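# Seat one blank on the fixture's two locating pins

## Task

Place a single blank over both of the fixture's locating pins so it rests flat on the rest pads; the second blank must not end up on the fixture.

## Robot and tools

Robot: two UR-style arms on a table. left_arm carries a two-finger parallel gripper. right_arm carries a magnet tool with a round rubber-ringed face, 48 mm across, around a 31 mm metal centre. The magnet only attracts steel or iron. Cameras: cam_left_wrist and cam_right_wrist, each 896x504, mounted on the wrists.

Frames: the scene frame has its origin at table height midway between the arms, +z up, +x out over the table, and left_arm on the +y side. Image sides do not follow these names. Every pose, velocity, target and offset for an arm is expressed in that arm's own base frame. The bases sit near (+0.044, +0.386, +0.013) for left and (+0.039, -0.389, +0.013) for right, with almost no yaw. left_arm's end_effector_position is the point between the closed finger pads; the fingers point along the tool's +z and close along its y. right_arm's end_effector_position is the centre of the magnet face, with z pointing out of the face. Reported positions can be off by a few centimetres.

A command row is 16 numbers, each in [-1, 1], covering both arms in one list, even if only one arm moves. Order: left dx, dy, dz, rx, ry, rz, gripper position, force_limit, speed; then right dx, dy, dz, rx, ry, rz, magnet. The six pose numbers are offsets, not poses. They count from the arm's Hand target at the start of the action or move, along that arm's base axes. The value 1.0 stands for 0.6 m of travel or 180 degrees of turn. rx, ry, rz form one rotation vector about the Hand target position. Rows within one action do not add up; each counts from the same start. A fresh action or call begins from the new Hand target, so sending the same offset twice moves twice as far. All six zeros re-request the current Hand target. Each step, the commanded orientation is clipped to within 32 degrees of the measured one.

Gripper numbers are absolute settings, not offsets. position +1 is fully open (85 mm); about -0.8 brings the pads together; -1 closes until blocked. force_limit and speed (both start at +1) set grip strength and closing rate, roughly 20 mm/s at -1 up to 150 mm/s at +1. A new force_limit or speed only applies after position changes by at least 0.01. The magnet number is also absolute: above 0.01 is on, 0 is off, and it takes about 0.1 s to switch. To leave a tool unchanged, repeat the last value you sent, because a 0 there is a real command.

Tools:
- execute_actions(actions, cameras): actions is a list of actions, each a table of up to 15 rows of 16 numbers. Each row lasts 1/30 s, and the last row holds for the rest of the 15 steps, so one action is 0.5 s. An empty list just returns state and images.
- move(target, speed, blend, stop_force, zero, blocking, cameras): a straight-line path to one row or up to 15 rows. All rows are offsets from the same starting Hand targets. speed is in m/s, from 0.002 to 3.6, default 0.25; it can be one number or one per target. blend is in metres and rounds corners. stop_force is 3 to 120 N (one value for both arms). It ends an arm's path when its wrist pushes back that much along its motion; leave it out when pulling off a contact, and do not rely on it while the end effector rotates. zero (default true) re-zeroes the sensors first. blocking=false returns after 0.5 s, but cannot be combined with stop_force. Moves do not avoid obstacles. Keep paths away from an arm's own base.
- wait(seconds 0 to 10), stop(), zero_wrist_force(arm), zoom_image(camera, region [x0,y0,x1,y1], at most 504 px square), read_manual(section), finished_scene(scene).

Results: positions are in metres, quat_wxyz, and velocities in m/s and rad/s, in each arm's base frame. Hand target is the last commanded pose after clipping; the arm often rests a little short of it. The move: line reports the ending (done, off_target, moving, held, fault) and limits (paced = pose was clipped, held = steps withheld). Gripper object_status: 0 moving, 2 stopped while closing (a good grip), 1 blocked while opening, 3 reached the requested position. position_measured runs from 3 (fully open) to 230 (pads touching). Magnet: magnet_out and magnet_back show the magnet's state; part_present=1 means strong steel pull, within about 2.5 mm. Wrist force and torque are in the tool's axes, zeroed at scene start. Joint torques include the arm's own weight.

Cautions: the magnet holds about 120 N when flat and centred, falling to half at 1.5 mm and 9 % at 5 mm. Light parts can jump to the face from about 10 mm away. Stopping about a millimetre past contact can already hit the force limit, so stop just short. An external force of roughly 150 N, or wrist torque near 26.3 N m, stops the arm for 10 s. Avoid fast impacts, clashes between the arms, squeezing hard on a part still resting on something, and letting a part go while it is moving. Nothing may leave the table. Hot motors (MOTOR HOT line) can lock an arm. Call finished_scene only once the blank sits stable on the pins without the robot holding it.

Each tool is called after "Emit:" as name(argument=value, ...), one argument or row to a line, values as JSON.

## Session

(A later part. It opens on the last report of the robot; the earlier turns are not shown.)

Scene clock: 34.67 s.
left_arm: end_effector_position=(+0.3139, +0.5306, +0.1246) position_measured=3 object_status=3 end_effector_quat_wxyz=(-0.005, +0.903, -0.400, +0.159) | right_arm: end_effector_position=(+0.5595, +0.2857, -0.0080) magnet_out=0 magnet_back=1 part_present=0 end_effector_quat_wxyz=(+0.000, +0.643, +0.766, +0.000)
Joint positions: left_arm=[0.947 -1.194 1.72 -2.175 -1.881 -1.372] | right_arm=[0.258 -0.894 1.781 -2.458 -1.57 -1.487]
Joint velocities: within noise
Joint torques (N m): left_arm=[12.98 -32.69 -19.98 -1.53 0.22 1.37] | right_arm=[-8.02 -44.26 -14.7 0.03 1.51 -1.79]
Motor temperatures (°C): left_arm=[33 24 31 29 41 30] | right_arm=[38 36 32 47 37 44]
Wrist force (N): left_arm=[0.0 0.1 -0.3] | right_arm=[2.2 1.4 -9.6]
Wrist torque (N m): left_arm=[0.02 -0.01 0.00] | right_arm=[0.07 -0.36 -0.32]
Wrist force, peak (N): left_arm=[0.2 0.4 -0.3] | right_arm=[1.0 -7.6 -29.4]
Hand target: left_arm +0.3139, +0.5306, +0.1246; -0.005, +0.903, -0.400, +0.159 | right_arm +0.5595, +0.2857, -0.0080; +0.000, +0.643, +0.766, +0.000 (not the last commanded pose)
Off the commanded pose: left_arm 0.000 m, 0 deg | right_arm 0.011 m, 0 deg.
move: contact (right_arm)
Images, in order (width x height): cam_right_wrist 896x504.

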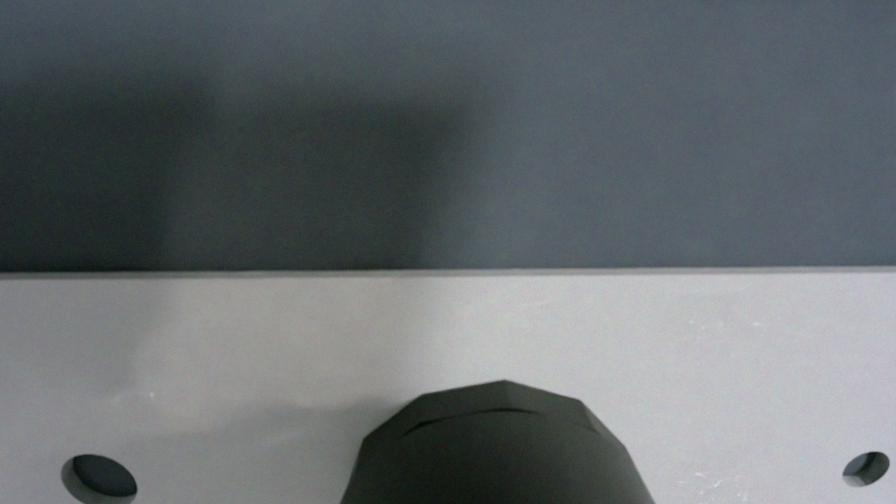

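Emit:
move(
  target=[0,0,0,0,0,0,1,1,1,0,0,0,0,0,0,1],
  cameras=["cam_right_wrist"],
)

Emit:
zoom_image(
  camera="cam_right_wrist",
  region=[50, 304, 250, 504],
)

Emit:
zoom_image(
  camera="cam_right_wrist",
  region=[696, 304, 896, 504],
)

Emit:
move(
  target=[0,0,0,0,0,0,1,1,1,0,0,0.25,0,0,0,1],
  cameras=["cam_right_wrist"],
  speed=0.1,
)

Emit:
zoom_image(
  camera="cam_right_wrist",
  region=[50, 304, 250, 504],
)

Emit:
zoom_image(
  camera="cam_right_wrist",
  region=[696, 304, 896, 504],
)

Scene clock: 35.40 s.
left_arm: end_effector_position=(+0.3139, +0.5306, +0.1246) position_measured=3 object_status=3 end_effector_quat_wxyz=(-0.005, +0.903, -0.400, +0.159) | right_arm: end_effector_position=(+0.5595, +0.2857, -0.0080) magnet_out=1 magnet_back=0 part_present=1 end_effector_quat_wxyz=(+0.000, +0.643, +0.766, +0.000)
Joint positions: left_arm=[0.947 -1.194 1.72 -2.175 -1.881 -1.372] | right_arm=[0.258 -0.894 1.781 -2.458 -1.57 -1.487]
Joint velocities: within noise
Joint torques (N m): left_arm=[13.57 -33.8 -18.02 -1.48 0.5 1.38] | right_arm=[-6.78 -45.15 -22.69 -1.6 1.24 -1.58]
Motor temperatures (°C): left_arm=[33 24 31 29 41 30] | right_arm=[38 36 32 47 37 44]
Wrist force (N): left_arm=[0.2 0.1 -0.2] | right_arm=[2.1 -1.4 -5.6]
Wrist torque (N m): left_arm=[0.01 -0.03 0.00] | right_arm=[-0.02 -0.52 -0.31]
Wrist force, peak (N): left_arm=[0.0 0.2 -0.4] | right_arm=[2.0 1.2 -9.9]
Hand target: left_arm +0.3139, +0.5306, +0.1246; -0.005, +0.903, -0.400, +0.159 | right_arm +0.5595, +0.2857, -0.0080; +0.000, +0.643, +0.766, +0.000
Off the commanded pose: left_arm 0.000 m, 0 deg | right_arm 0.000 m, 0 deg.
move: done
Images, in order (width x height): cam_right_wrist 896x504.

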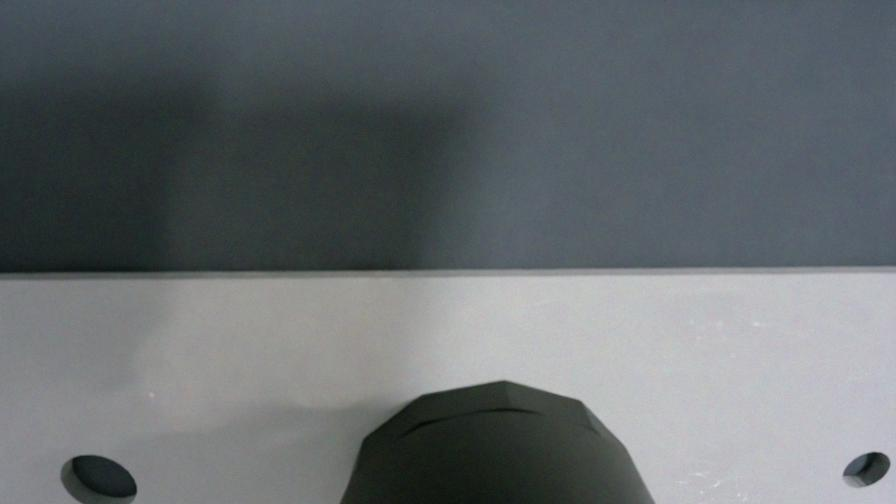

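Scaled by 2.520 from the camera's 896x504 image, which has a finer 1280x720 frame.

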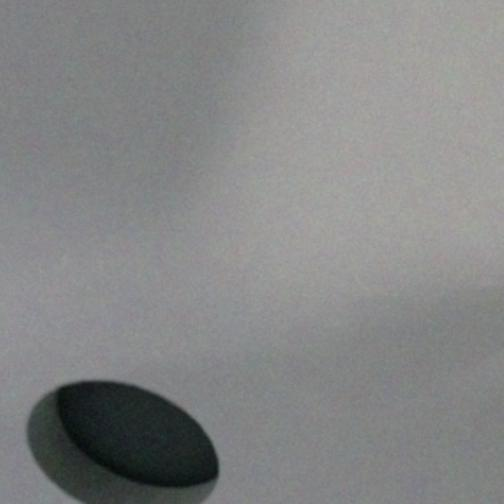

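Scaled by 2.520 from the camera's 896x504 image, which has a finer 1280x720 frame.

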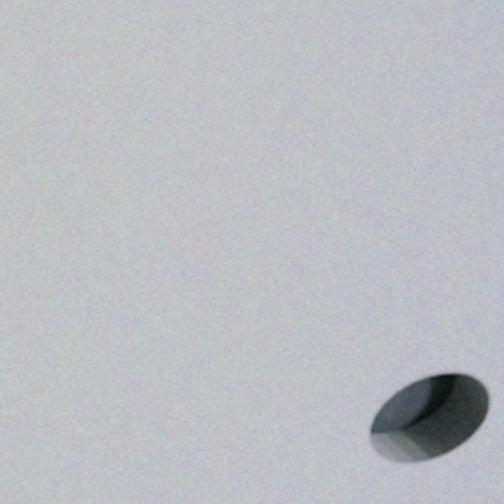

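Scene clock: 37.47 s.
left_arm: end_effector_position=(+0.3139, +0.5306, +0.1246) position_measured=3 object_status=3 end_effector_quat_wxyz=(-0.005, +0.903, -0.400, +0.159) | right_arm: end_effector_position=(+0.5595, +0.2858, +0.1419) magnet_out=1 magnet_back=0 part_present=1 end_effector_quat_wxyz=(+0.000, +0.643, +0.766, +0.000)
Joint positions: left_arm=[0.947 -1.194 1.72 -2.175 -1.881 -1.372] | right_arm=[0.258 -1.131 1.687 -2.128 -1.57 -1.487]
Joint velocities: within noise
Joint torques (N m): left_arm=[11.89 -34.24 -19.48 -1.7 0.16 1.05] | right_arm=[-3.14 -47.02 -32.84 -1.09 0.47 -1.49]
Motor temperatures (°C): left_arm=[33 24 31 29 41 30] | right_arm=[38 36 32 47 37 44]
Wrist force (N): left_arm=[0.2 0.1 0.0] | right_arm=[1.6 -1.3 1.7]
Wrist torque (N m): left_arm=[0.02 -0.04 0.00] | right_arm=[0.01 -0.23 -0.25]
Wrist force, peak (N): left_arm=[0.0 0.2 -0.3] | right_arm=[2.2 -1.1 -5.2]
Hand target: left_arm +0.3139, +0.5306, +0.1246; -0.005, +0.903, -0.400, +0.159 | right_arm +0.5595, +0.2857, +0.1420; +0.000, +0.643, +0.766, +0.000
Off the commanded pose: left_arm 0.000 m, 0 deg | right_arm 0.000 m, 0 deg.
move: done
Images, in order (width x height): cam_right_wrist 896x504.

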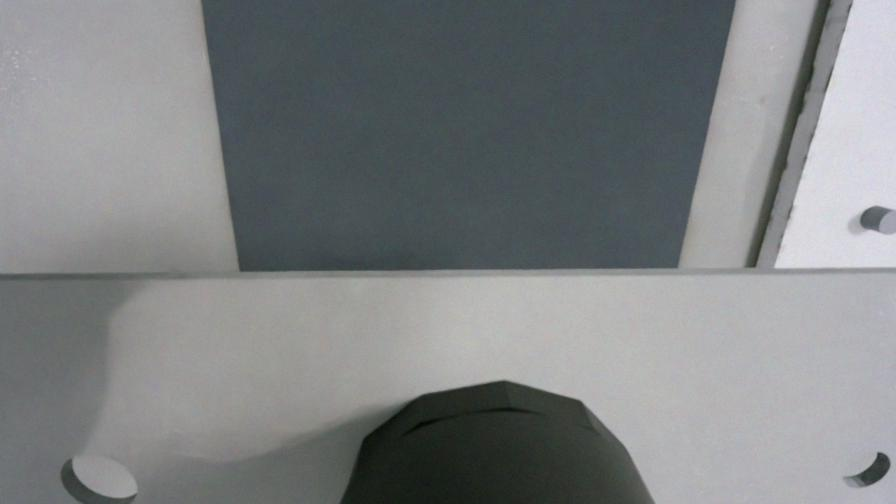

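Scaled by 2.520 from the camera's 896x504 image, which has a finer 1280x720 frame.

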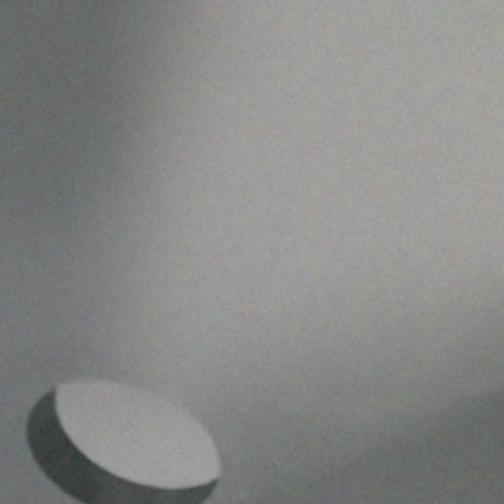

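Scaled by 2.520 from the camera's 896x504 image, which has a finer 1280x720 frame.

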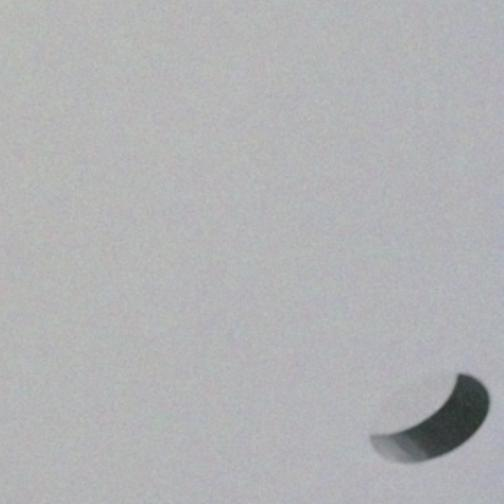

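Emit:
move(
  target=[0,0,0,0,0,0,1,1,1,-0.2018,0.2378,0.0442,0,0,-0.508,1],
  cameras=["cam_right_wrist"],
  speed=0.2,
)

Emit:
zoom_image(
  camera="cam_right_wrist",
  region=[270, 50, 370, 150],
)

Emit:
zoom_image(
  camera="cam_right_wrist",
  region=[540, 50, 640, 150],
)

Scene clock: 42.47 s.
left_arm: end_effector_position=(+0.3139, +0.5306, +0.1246) position_measured=3 object_status=3 end_effector_quat_wxyz=(-0.005, +0.903, -0.400, +0.159) | right_arm: end_effector_position=(+0.4385, +0.4284, +0.1685) magnet_out=1 magnet_back=0 part_present=1 end_effector_quat_wxyz=(+0.000, +0.997, +0.074, +0.000)
Joint positions: left_arm=[0.947 -1.194 1.72 -2.175 -1.881 -1.372] | right_arm=[0.555 -1.195 1.704 -2.08 -1.572 0.406]
Joint velocities: within noise
Joint torques (N m): left_arm=[13.47 -33.11 -19.36 -1.63 0.39 1.51] | right_arm=[8.8 -30.74 -34.08 -1.46 -1.32 1.89]
Motor temperatures (°C): left_arm=[33 24 31 29 41 30] | right_arm=[38 36 32 47 37 44]
Wrist force (N): left_arm=[0.1 -0.1 -0.4] | right_arm=[1.5 -1.0 1.6]
Wrist torque (N m): left_arm=[-0.01 -0.01 0.00] | right_arm=[0.04 -0.19 -0.24]
Wrist force, peak (N): left_arm=[-0.1 0.2 -0.4] | right_arm=[2.1 -1.0 2.0]
Hand target: left_arm +0.3139, +0.5306, +0.1246; -0.005, +0.903, -0.400, +0.159 | right_arm +0.4384, +0.4284, +0.1685; +0.000, +0.997, +0.074, +0.000
Off the commanded pose: left_arm 0.000 m, 0 deg | right_arm 0.000 m, 0 deg.
move: done
Images, in order (width x height): cam_right_wrist 896x504.

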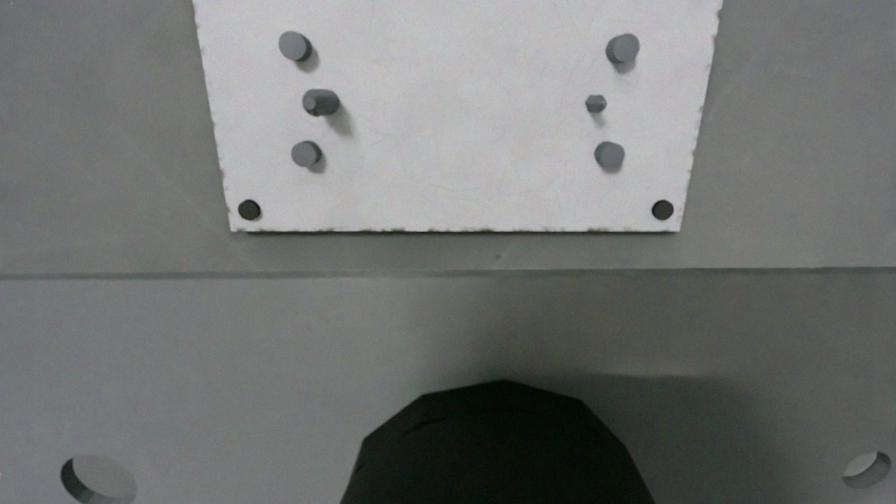

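Scaled by 5.040 from the camera's 896x504 image, which has a finer 1280x720 frame.

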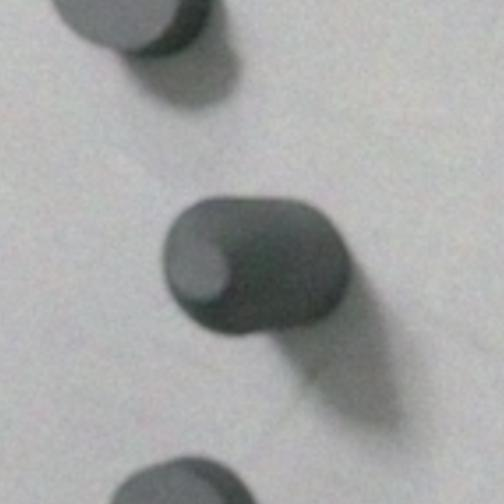

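Scaled by 5.040 from the camera's 896x504 image, which has a finer 1280x720 frame.

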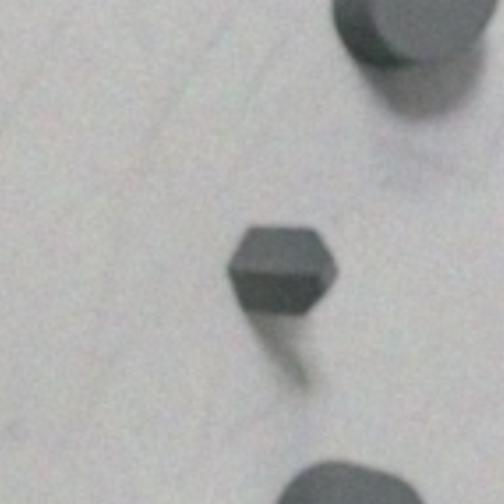

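Emit:
move(
  target=[0,0,0,0,0,0,1,1,1,-0.0177,0.0898,-0.1975,0,0,0,1],
  cameras=["cam_right_wrist"],
  speed=0.12,
)

Emit:
zoom_image(
  camera="cam_right_wrist",
  region=[40, 424, 160, 504],
)

Emit:
zoom_image(
  camera="cam_right_wrist",
  region=[776, 424, 896, 504],
)

Scene clock: 44.57 s.
left_arm: end_effector_position=(+0.3139, +0.5306, +0.1246) position_measured=3 object_status=3 end_effector_quat_wxyz=(-0.005, +0.903, -0.400, +0.159) | right_arm: end_effector_position=(+0.4278, +0.4822, +0.0501) magnet_out=1 magnet_back=0 part_present=1 end_effector_quat_wxyz=(+0.000, +0.997, +0.074, +0.000)
Joint positions: left_arm=[0.947 -1.194 1.72 -2.175 -1.881 -1.372] | right_arm=[0.637 -0.967 1.707 -2.31 -1.572 0.488]
Joint velocities: within noise
Joint torques (N m): left_arm=[12.3 -33.49 -19.53 -1.46 0.6 1.49] | right_arm=[8.12 -36.46 -29.9 -4.9 -1.43 1.79]
Motor temperatures (°C): left_arm=[33 24 31 29 41 30] | right_arm=[38 36 32 47 37 44]
Wrist force (N): left_arm=[0.1 -0.1 -0.2] | right_arm=[1.6 -0.6 1.8]
Wrist torque (N m): left_arm=[-0.01 -0.02 0.00] | right_arm=[0.09 -0.21 -0.25]
Wrist force, peak (N): left_arm=[0.2 0.2 -0.4] | right_arm=[1.6 -1.2 2.8]
Hand target: left_arm +0.3139, +0.5306, +0.1246; -0.005, +0.903, -0.400, +0.159 | right_arm +0.4278, +0.4823, +0.0500; +0.000, +0.997, +0.074, +0.000
Off the commanded pose: left_arm 0.000 m, 0 deg | right_arm 0.000 m, 0 deg.
move: done
Images, in order (width x height): cam_right_wrist 896x504.

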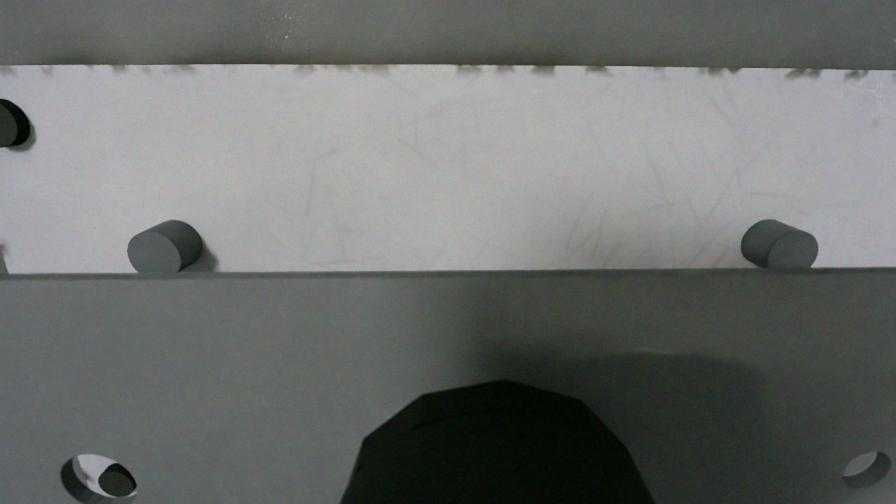

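Scaled by 4.200 from the camera's 896x504 image, which has a finer 1280x720 frame.

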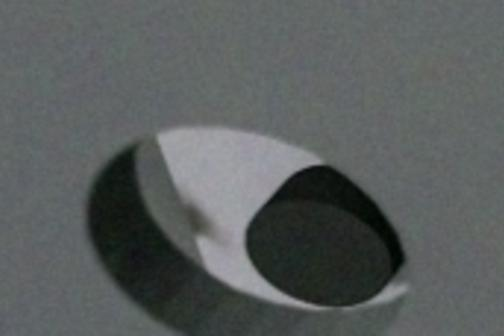

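Scaled by 4.200 from the camera's 896x504 image, which has a finer 1280x720 frame.

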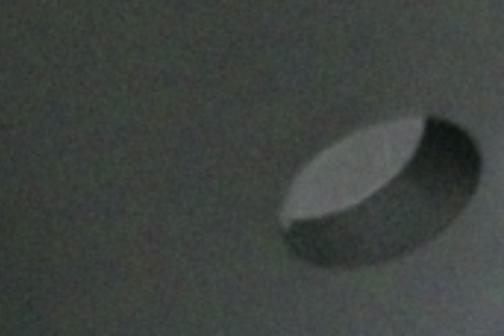

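Emit:
move(
  target=[0,0,0,0,0,0,1,1,1,0,0,-0.02,0,0,0,1],
  cameras=["cam_right_wrist"],
  speed=0.03,
  stop_force=5,
)

Emit:
zoom_image(
  camera="cam_right_wrist",
  region=[40, 424, 160, 504],
)

Emit:
zoom_image(
  camera="cam_right_wrist",
  region=[776, 424, 896, 504],
)

Scene clock: 46.20 s.
left_arm: end_effector_position=(+0.3139, +0.5306, +0.1246) position_measured=3 object_status=3 end_effector_quat_wxyz=(-0.005, +0.903, -0.400, +0.159) | right_arm: end_effector_position=(+0.4278, +0.4823, +0.0380) magnet_out=1 magnet_back=0 part_present=1 end_effector_quat_wxyz=(+0.000, +0.997, +0.074, +0.000)
Joint positions: left_arm=[0.947 -1.194 1.72 -2.175 -1.881 -1.372] | right_arm=[0.637 -0.948 1.712 -2.336 -1.572 0.488]
Joint velocities: within noise
Joint torques (N m): left_arm=[12.98 -32.66 -19.68 -1.49 0.37 1.19] | right_arm=[9.19 -35.86 -12.3 -4.91 -1.23 1.75]
Motor temperatures (°C): left_arm=[33 24 31 29 41 30] | right_arm=[38 36 32 47 37 44]
Wrist force (N): left_arm=[0.1 0.0 -0.3] | right_arm=[1.8 -0.6 2.0]
Wrist torque (N m): left_arm=[0.00 -0.02 0.00] | right_arm=[0.09 -0.24 -0.24]
Wrist force, peak (N): left_arm=[0.0 0.0 -0.5] | right_arm=[1.8 -0.6 2.3]
Hand target: left_arm +0.3139, +0.5306, +0.1246; -0.005, +0.903, -0.400, +0.159 | right_arm +0.4278, +0.4823, +0.0380; +0.000, +0.997, +0.074, +0.000
Off the commanded pose: left_arm 0.000 m, 0 deg | right_arm 0.000 m, 0 deg.
move: done
Images, in order (width x height): cam_right_wrist 896x504.

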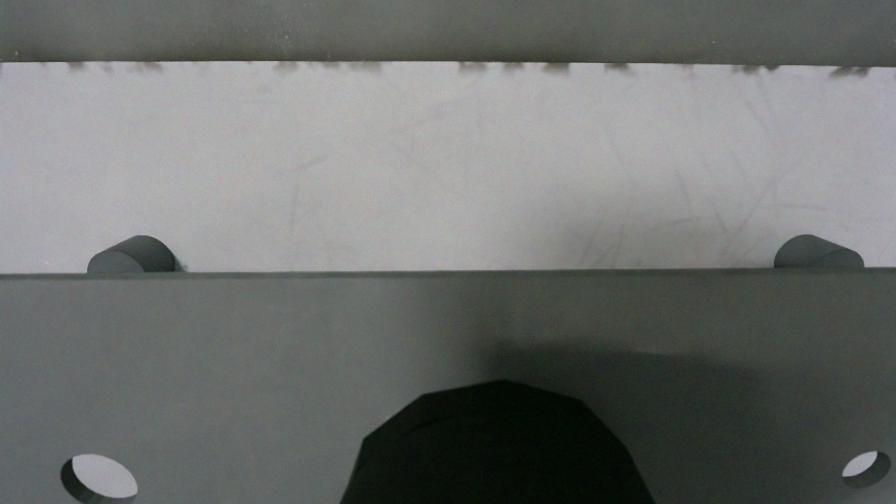

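Scaled by 4.200 from the camera's 896x504 image, which has a finer 1280x720 frame.

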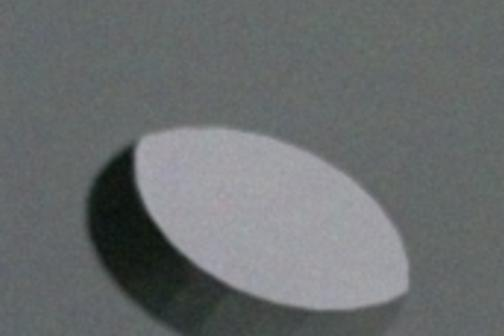

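Scaled by 4.200 from the camera's 896x504 image, which has a finer 1280x720 frame.

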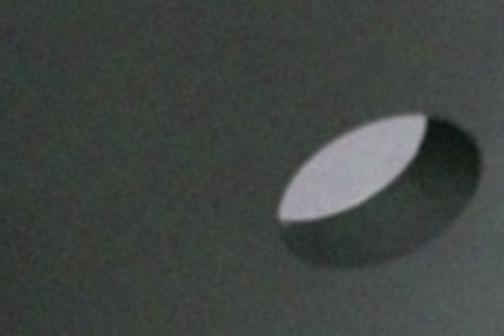

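Emit:
move(
  target=[0,0,0,0,0,0,1,1,1,0,0,-0.05,0,0,0,1],
  cameras=["cam_right_wrist"],
  speed=0.01,
  stop_force=5,
)

Emit:
zoom_image(
  camera="cam_right_wrist",
  region=[40, 424, 160, 504],
)

Emit:
zoom_image(
  camera="cam_right_wrist",
  region=[776, 424, 896, 504],
)

Scene clock: 49.37 s.
left_arm: end_effector_position=(+0.3139, +0.5306, +0.1246) position_measured=3 object_status=3 end_effector_quat_wxyz=(-0.005, +0.903, -0.400, +0.159) | right_arm: end_effector_position=(+0.4279, +0.4823, +0.0235) magnet_out=1 magnet_back=0 part_present=1 end_effector_quat_wxyz=(+0.000, +0.997, +0.074, +0.000)
Joint positions: left_arm=[0.947 -1.194 1.72 -2.175 -1.881 -1.372] | right_arm=[0.637 -0.923 1.718 -2.366 -1.572 0.488]
Joint velocities: within noise
Joint torques (N m): left_arm=[12.13 -33 -19.18 -1.47 0.41 1.35] | right_arm=[6.59 -48.41 -21.17 1.35 2.22 1.39]
Motor temperatures (°C): left_arm=[33 24 31 29 41 30] | right_arm=[38 36 32 47 36 44]
Wrist force (N): left_arm=[0.1 0.1 -0.2] | right_arm=[13.5 -1.5 -1.5]
Wrist torque (N m): left_arm=[0.02 -0.01 0.00] | right_arm=[0.08 -0.36 -0.18]
Wrist force, peak (N): left_arm=[0.4 0.3 -0.1] | right_arm=[16.3 -1.4 -2.3]
Hand target: left_arm +0.3139, +0.5306, +0.1246; -0.005, +0.903, -0.400, +0.159 | right_arm +0.4279, +0.4823, +0.0235; +0.000, +0.997, +0.074, +0.000 (not the last commanded pose)
Off the commanded pose: left_arm 0.000 m, 0 deg | right_arm 0.016 m, 0 deg.
move: contact (right_arm)
Images, in order (width x height): cam_right_wrist 896x504.

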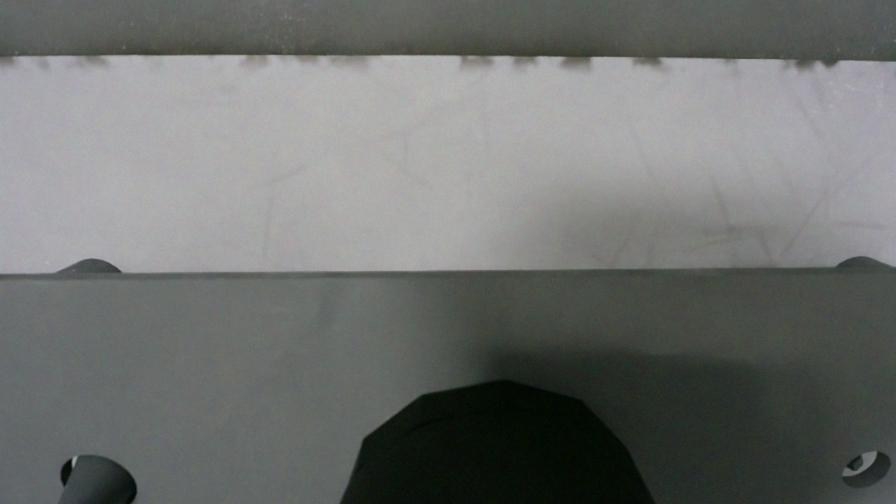

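Scaled by 4.200 from the camera's 896x504 image, which has a finer 1280x720 frame.

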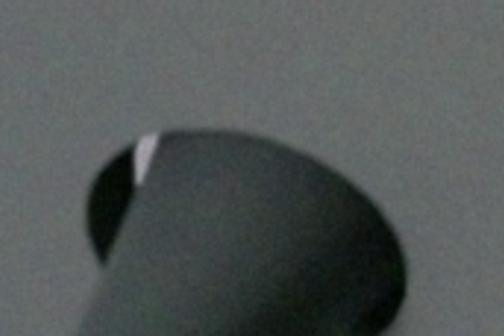

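Scaled by 4.200 from the camera's 896x504 image, which has a finer 1280x720 frame.

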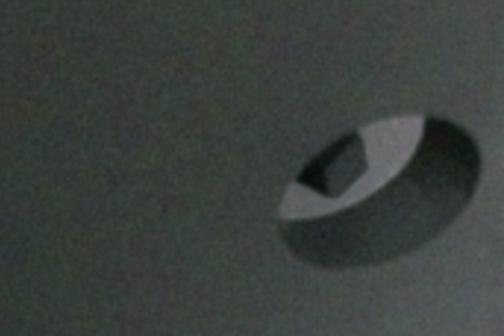

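Emit:
move(
  target=[0,0,0,0,0,0,1,1,1,0.0012,0.0002,0.0,0,0,0,1],
  cameras=["cam_right_wrist"],
  speed=0.01,
)

Emit:
zoom_image(
  camera="cam_right_wrist",
  region=[40, 424, 160, 504],
)

Scene clock: 50.20 s.
left_arm: end_effector_position=(+0.3139, +0.5306, +0.1246) position_measured=3 object_status=3 end_effector_quat_wxyz=(-0.005, +0.903, -0.400, +0.159) | right_arm: end_effector_position=(+0.4286, +0.4825, +0.0235) magnet_out=1 magnet_back=0 part_present=1 end_effector_quat_wxyz=(+0.000, +0.997, +0.074, +0.000)
Joint positions: left_arm=[0.947 -1.194 1.72 -2.175 -1.881 -1.372] | right_arm=[0.637 -0.922 1.716 -2.365 -1.572 0.488]
Joint velocities: within noise
Joint torques (N m): left_arm=[12.58 -32.26 -19.82 -1.56 0.51 1.53] | right_arm=[-8.66 -36.68 -30.8 -1.56 0.92 -2.22]
Motor temperatures (°C): left_arm=[33 24 31 29 41 30] | right_arm=[38 36 32 47 36 44]
Wrist force (N): left_arm=[0.1 -0.1 -0.3] | right_arm=[1.8 -0.7 2.2]
Wrist torque (N m): left_arm=[-0.01 -0.02 0.00] | right_arm=[0.08 -0.23 -0.24]
Wrist force, peak (N): left_arm=[0.1 0.3 -0.2] | right_arm=[13.5 -1.8 -0.9]
Hand target: left_arm +0.3139, +0.5306, +0.1246; -0.005, +0.903, -0.400, +0.159 | right_arm +0.4286, +0.4824, +0.0235; +0.000, +0.997, +0.074, +0.000
Off the commanded pose: left_arm 0.000 m, 0 deg | right_arm 0.000 m, 0 deg.
move: done
Images, in order (width x height): cam_right_wrist 896x504.

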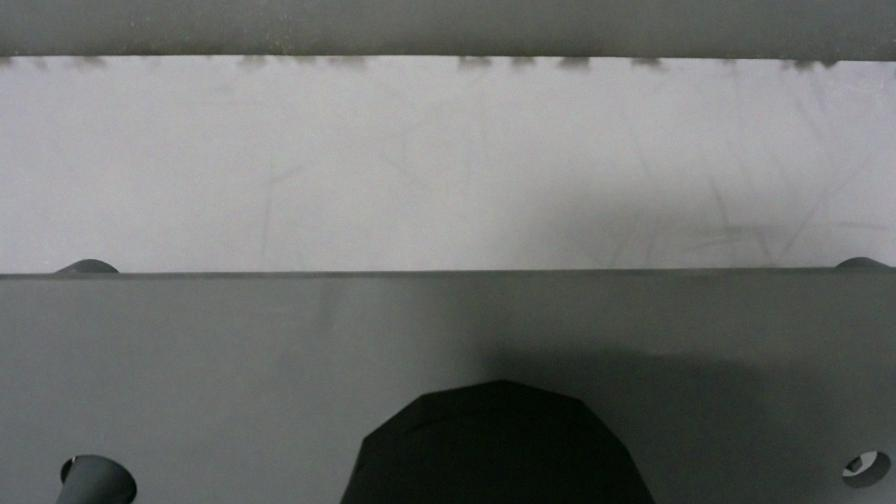

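Scaled by 4.200 from the camera's 896x504 image, which has a finer 1280x720 frame.

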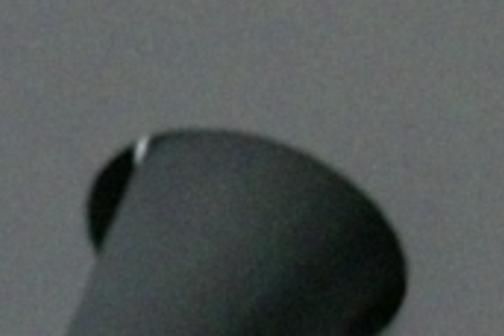

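Emit:
move(
  target=[0,0,0,0,0,0,1,1,1,0.0005,0.0001,-0.04,0,0,0,1],
  cameras=["cam_right_wrist"],
  speed=0.01,
  stop_force=6,
)

Emit:
zoom_image(
  camera="cam_right_wrist",
  region=[40, 424, 160, 504],
)

Emit:
zoom_image(
  camera="cam_right_wrist",
  region=[776, 424, 896, 504],
)

Scene clock: 52.90 s.
left_arm: end_effector_position=(+0.3139, +0.5306, +0.1246) position_measured=3 object_status=3 end_effector_quat_wxyz=(-0.005, +0.903, -0.400, +0.159) | right_arm: end_effector_position=(+0.4287, +0.4825, +0.0124) magnet_out=1 magnet_back=0 part_present=1 end_effector_quat_wxyz=(+0.000, +0.997, +0.074, +0.000)
Joint positions: left_arm=[0.947 -1.194 1.72 -2.175 -1.881 -1.372] | right_arm=[0.637 -0.903 1.719 -2.388 -1.572 0.488]
Joint velocities: within noise
Joint torques (N m): left_arm=[11.78 -32.67 -20.3 -1.35 0.53 1.2] | right_arm=[-5.2 -53.56 -33.39 -3.95 1.66 -1.82]
Motor temperatures (°C): left_arm=[33 24 31 29 41 30] | right_arm=[38 36 32 47 36 44]
Wrist force (N): left_arm=[0.3 0.1 -0.2] | right_arm=[-5.0 9.1 3.4]
Wrist torque (N m): left_arm=[0.02 -0.04 0.00] | right_arm=[0.09 -0.19 -0.04]
Wrist force, peak (N): left_arm=[0.1 0.4 -0.2] | right_arm=[-18.8 19.6 -16.9]
Hand target: left_arm +0.3139, +0.5306, +0.1246; -0.005, +0.903, -0.400, +0.159 | right_arm +0.4287, +0.4825, +0.0124; +0.000, +0.997, +0.074, +0.000 (not the last commanded pose)
Off the commanded pose: left_arm 0.000 m, 0 deg | right_arm 0.013 m, 0 deg.
move: contact (right_arm)
Images, in order (width x height): cam_right_wrist 896x504.

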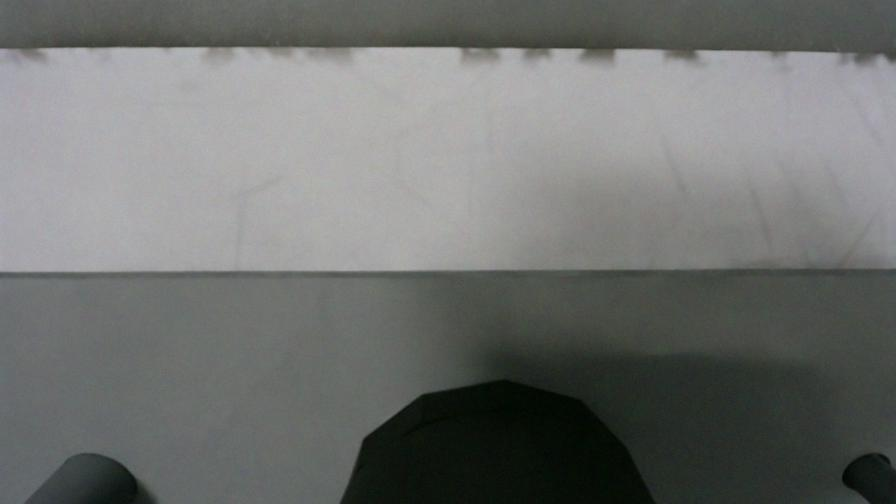

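Scaled by 4.200 from the camera's 896x504 image, which has a finer 1280x720 frame.

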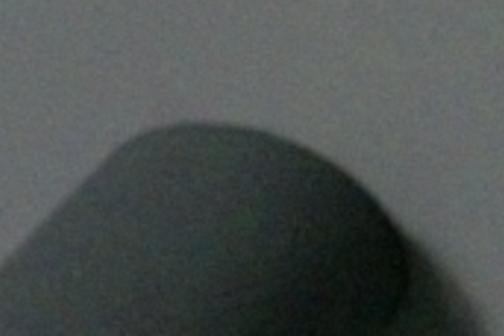

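Scaled by 4.200 from the camera's 896x504 image, which has a finer 1280x720 frame.

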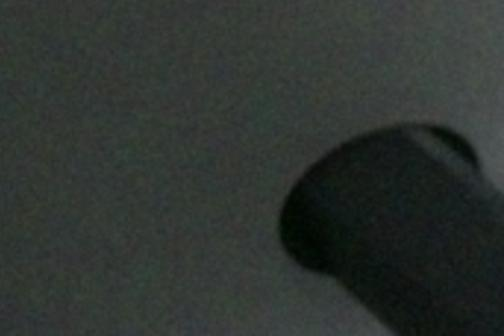

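Emit:
move(
  target=[0,0,0,0,0,0,1,1,1,-0.0004,-0.0007,0,0,0,0,1],
  cameras=[],
  speed=0.01,
)

Emit:
move(
  target=[0,0,0,0,0,0,1,1,1,0,0,-0.02,0,0,0,1],
  cameras=["cam_right_wrist"],
  speed=0.006,
  stop_force=8,
)

Scene clock: 53.73 s.
left_arm: end_effector_position=(+0.3139, +0.5306, +0.1246) position_measured=3 object_status=3 end_effector_quat_wxyz=(-0.005, +0.903, -0.400, +0.159) | right_arm: end_effector_position=(+0.4285, +0.4821, +0.0124) magnet_out=1 magnet_back=0 part_present=1 end_effector_quat_wxyz=(+0.000, +0.997, +0.074, +0.000)
Joint positions: left_arm=[0.947 -1.194 1.72 -2.175 -1.881 -1.372] | right_arm=[0.636 -0.904 1.721 -2.388 -1.572 0.487]
Joint velocities: within noise
Joint torques (N m): left_arm=[12.04 -33.01 -19.64 -1.68 0.36 1.24] | right_arm=[-9.09 -52.63 -7.23 -4.51 0.93 -2.17]
Motor temperatures (°C): left_arm=[33 24 31 29 41 30] | right_arm=[38 36 32 47 36 44]
Wrist force (N): left_arm=[0.1 0.0 -0.2] | right_arm=[3.1 -3.1 2.1]
Wrist torque (N m): left_arm=[0.00 -0.01 0.00] | right_arm=[0.07 -0.19 -0.11]
Wrist force, peak (N): left_arm=[0.2 0.1 -0.3] | right_arm=[-6.7 9.7 3.9]
Hand target: left_arm +0.3139, +0.5306, +0.1246; -0.005, +0.903, -0.400, +0.159 | right_arm +0.4285, +0.4820, +0.0124; +0.000, +0.997, +0.074, +0.000
Off the commanded pose: left_arm 0.000 m, 0 deg | right_arm 0.000 m, 0 deg.
move: done
No camera images: "cameras" was empty.

Scene clock: 54.90 s.
left_arm: end_effector_position=(+0.3139, +0.5306, +0.1246) position_measured=3 object_status=3 end_effector_quat_wxyz=(-0.005, +0.903, -0.400, +0.159) | right_arm: end_effector_position=(+0.4285, +0.4821, +0.0120) magnet_out=1 magnet_back=0 part_present=1 end_effector_quat_wxyz=(+0.000, +0.997, +0.074, +0.000)
Joint positions: left_arm=[0.947 -1.194 1.72 -2.175 -1.881 -1.372] | right_arm=[0.636 -0.903 1.721 -2.389 -1.572 0.487]
Joint velocities: within noise
Joint torques (N m): left_arm=[12.14 -33.03 -20.33 -1.41 0.24 1.32] | right_arm=[-4.9 -48.29 -18.89 -0.09 0.55 -1.55]
Motor temperatures (°C): left_arm=[33 24 31 29 41 30] | right_arm=[38 36 32 47 36 44]
Wrist force (N): left_arm=[0.1 0.0 -0.2] | right_arm=[2.3 -2.3 -5.3]
Wrist torque (N m): left_arm=[0.00 -0.02 0.00] | right_arm=[0.19 -0.08 -0.19]
Wrist force, peak (N): left_arm=[0.2 0.3 -0.2] | right_arm=[-1.5 1.2 -14.7]
Hand target: left_arm +0.3139, +0.5306, +0.1246; -0.005, +0.903, -0.400, +0.159 | right_arm +0.4285, +0.4821, +0.0120; +0.000, +0.997, +0.074, +0.001 (not the last commanded pose)
Off the commanded pose: left_arm 0.000 m, 0 deg | right_arm 0.012 m, 0 deg.
move: contact (right_arm)
Images, in order (width x height): cam_right_wrist 896x504.

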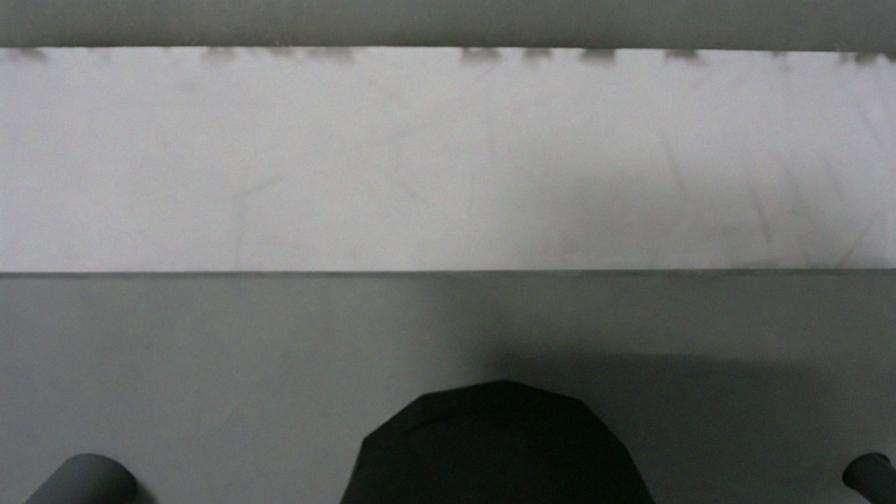

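Emit:
move(
  target=[0,0,0,0,0,0,1,1,1,0,0,0,0,0,0,0],
  cameras=[],
)

Emit:
move(
  target=[0,0,0,0,0,0,1,1,1,0.01,-0.08,0.17,0,0,0,0],
  cameras=["cam_right_wrist"],
  speed=0.1,
)

Emit:
zoom_image(
  camera="cam_right_wrist",
  region=[200, 0, 704, 400],
)

Scene clock: 55.53 s.
left_arm: end_effector_position=(+0.3139, +0.5306, +0.1246) position_measured=3 object_status=3 end_effector_quat_wxyz=(-0.005, +0.903, -0.400, +0.159) | right_arm: end_effector_position=(+0.4285, +0.4821, +0.0120) magnet_out=0 magnet_back=1 part_present=0 end_effector_quat_wxyz=(+0.000, +0.997, +0.074, +0.001)
Joint positions: left_arm=[0.947 -1.194 1.72 -2.175 -1.881 -1.372] | right_arm=[0.636 -0.903 1.721 -2.389 -1.572 0.487]
Joint velocities: within noise
Joint torques (N m): left_arm=[13.86 -31.8 -21.75 -1.6 0.56 1.38] | right_arm=[-4.33 -39.22 -22.95 -1.06 0.73 -1.45]
Motor temperatures (°C): left_arm=[33 24 31 29 41 30] | right_arm=[38 36 32 47 36 44]
Wrist force (N): left_arm=[0.2 -0.2 -0.2] | right_arm=[1.3 -1.4 -9.0]
Wrist torque (N m): left_arm=[-0.03 -0.03 0.00] | right_arm=[0.17 -0.23 -0.24]
Wrist force, peak (N): left_arm=[0.3 0.1 -0.2] | right_arm=[1.3 -1.8 -10.7]
Hand target: left_arm +0.3139, +0.5306, +0.1246; -0.005, +0.903, -0.400, +0.159 | right_arm +0.4285, +0.4821, +0.0120; +0.000, +0.997, +0.074, +0.001
Off the commanded pose: left_arm 0.000 m, 0 deg | right_arm 0.000 m, 0 deg.
move: done
No camera images: "cameras" was empty.

Scene clock: 57.20 s.
left_arm: end_effector_position=(+0.3139, +0.5306, +0.1246) position_measured=3 object_status=3 end_effector_quat_wxyz=(-0.005, +0.903, -0.400, +0.159) | right_arm: end_effector_position=(+0.4345, +0.4341, +0.1138) magnet_out=0 magnet_back=1 part_present=0 end_effector_quat_wxyz=(+0.000, +0.997, +0.074, +0.001)
Joint positions: left_arm=[0.947 -1.194 1.72 -2.175 -1.881 -1.372] | right_arm=[0.566 -1.121 1.759 -2.209 -1.572 0.418]
Joint velocities: within noise
Joint torques (N m): left_arm=[13.21 -33 -21.12 -1.52 0.53 1.13] | right_arm=[-7.64 -46.54 -12.06 -1.13 1.13 -1.96]
Motor temperatures (°C): left_arm=[33 24 31 29 41 30] | right_arm=[38 36 32 47 36 44]
Wrist force (N): left_arm=[0.1 0.2 -0.2] | right_arm=[1.2 -0.7 -0.6]
Wrist torque (N m): left_arm=[0.02 -0.02 0.00] | right_arm=[0.06 -0.16 -0.24]
Wrist force, peak (N): left_arm=[0.0 0.1 -0.5] | right_arm=[1.4 -1.4 -8.9]
Hand target: left_arm +0.3139, +0.5306, +0.1246; -0.005, +0.903, -0.400, +0.159 | right_arm +0.4345, +0.4341, +0.1140; +0.000, +0.997, +0.074, +0.001
Off the commanded pose: left_arm 0.000 m, 0 deg | right_arm 0.000 m, 0 deg.
move: done
Images, in order (width x height): cam_right_wrist 896x504.

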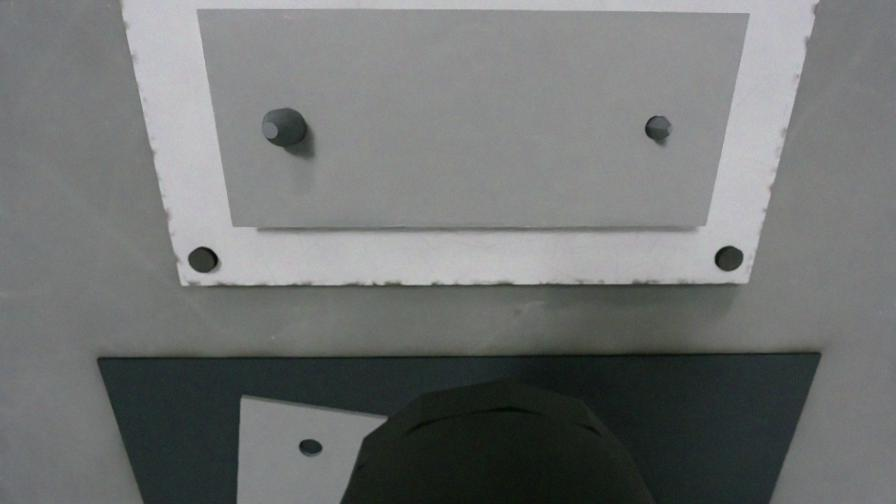

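Scaled by 1.000.

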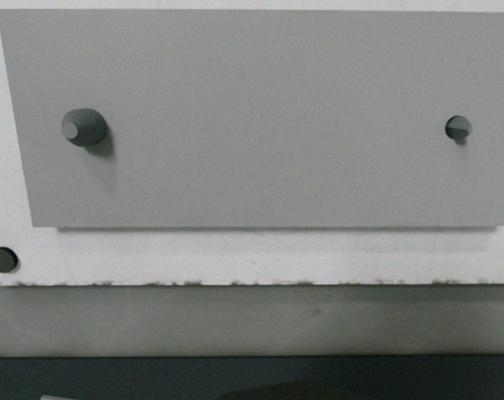

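Emit:
finished_scene(
  scene=1,
)

The scene is finished: the task was done.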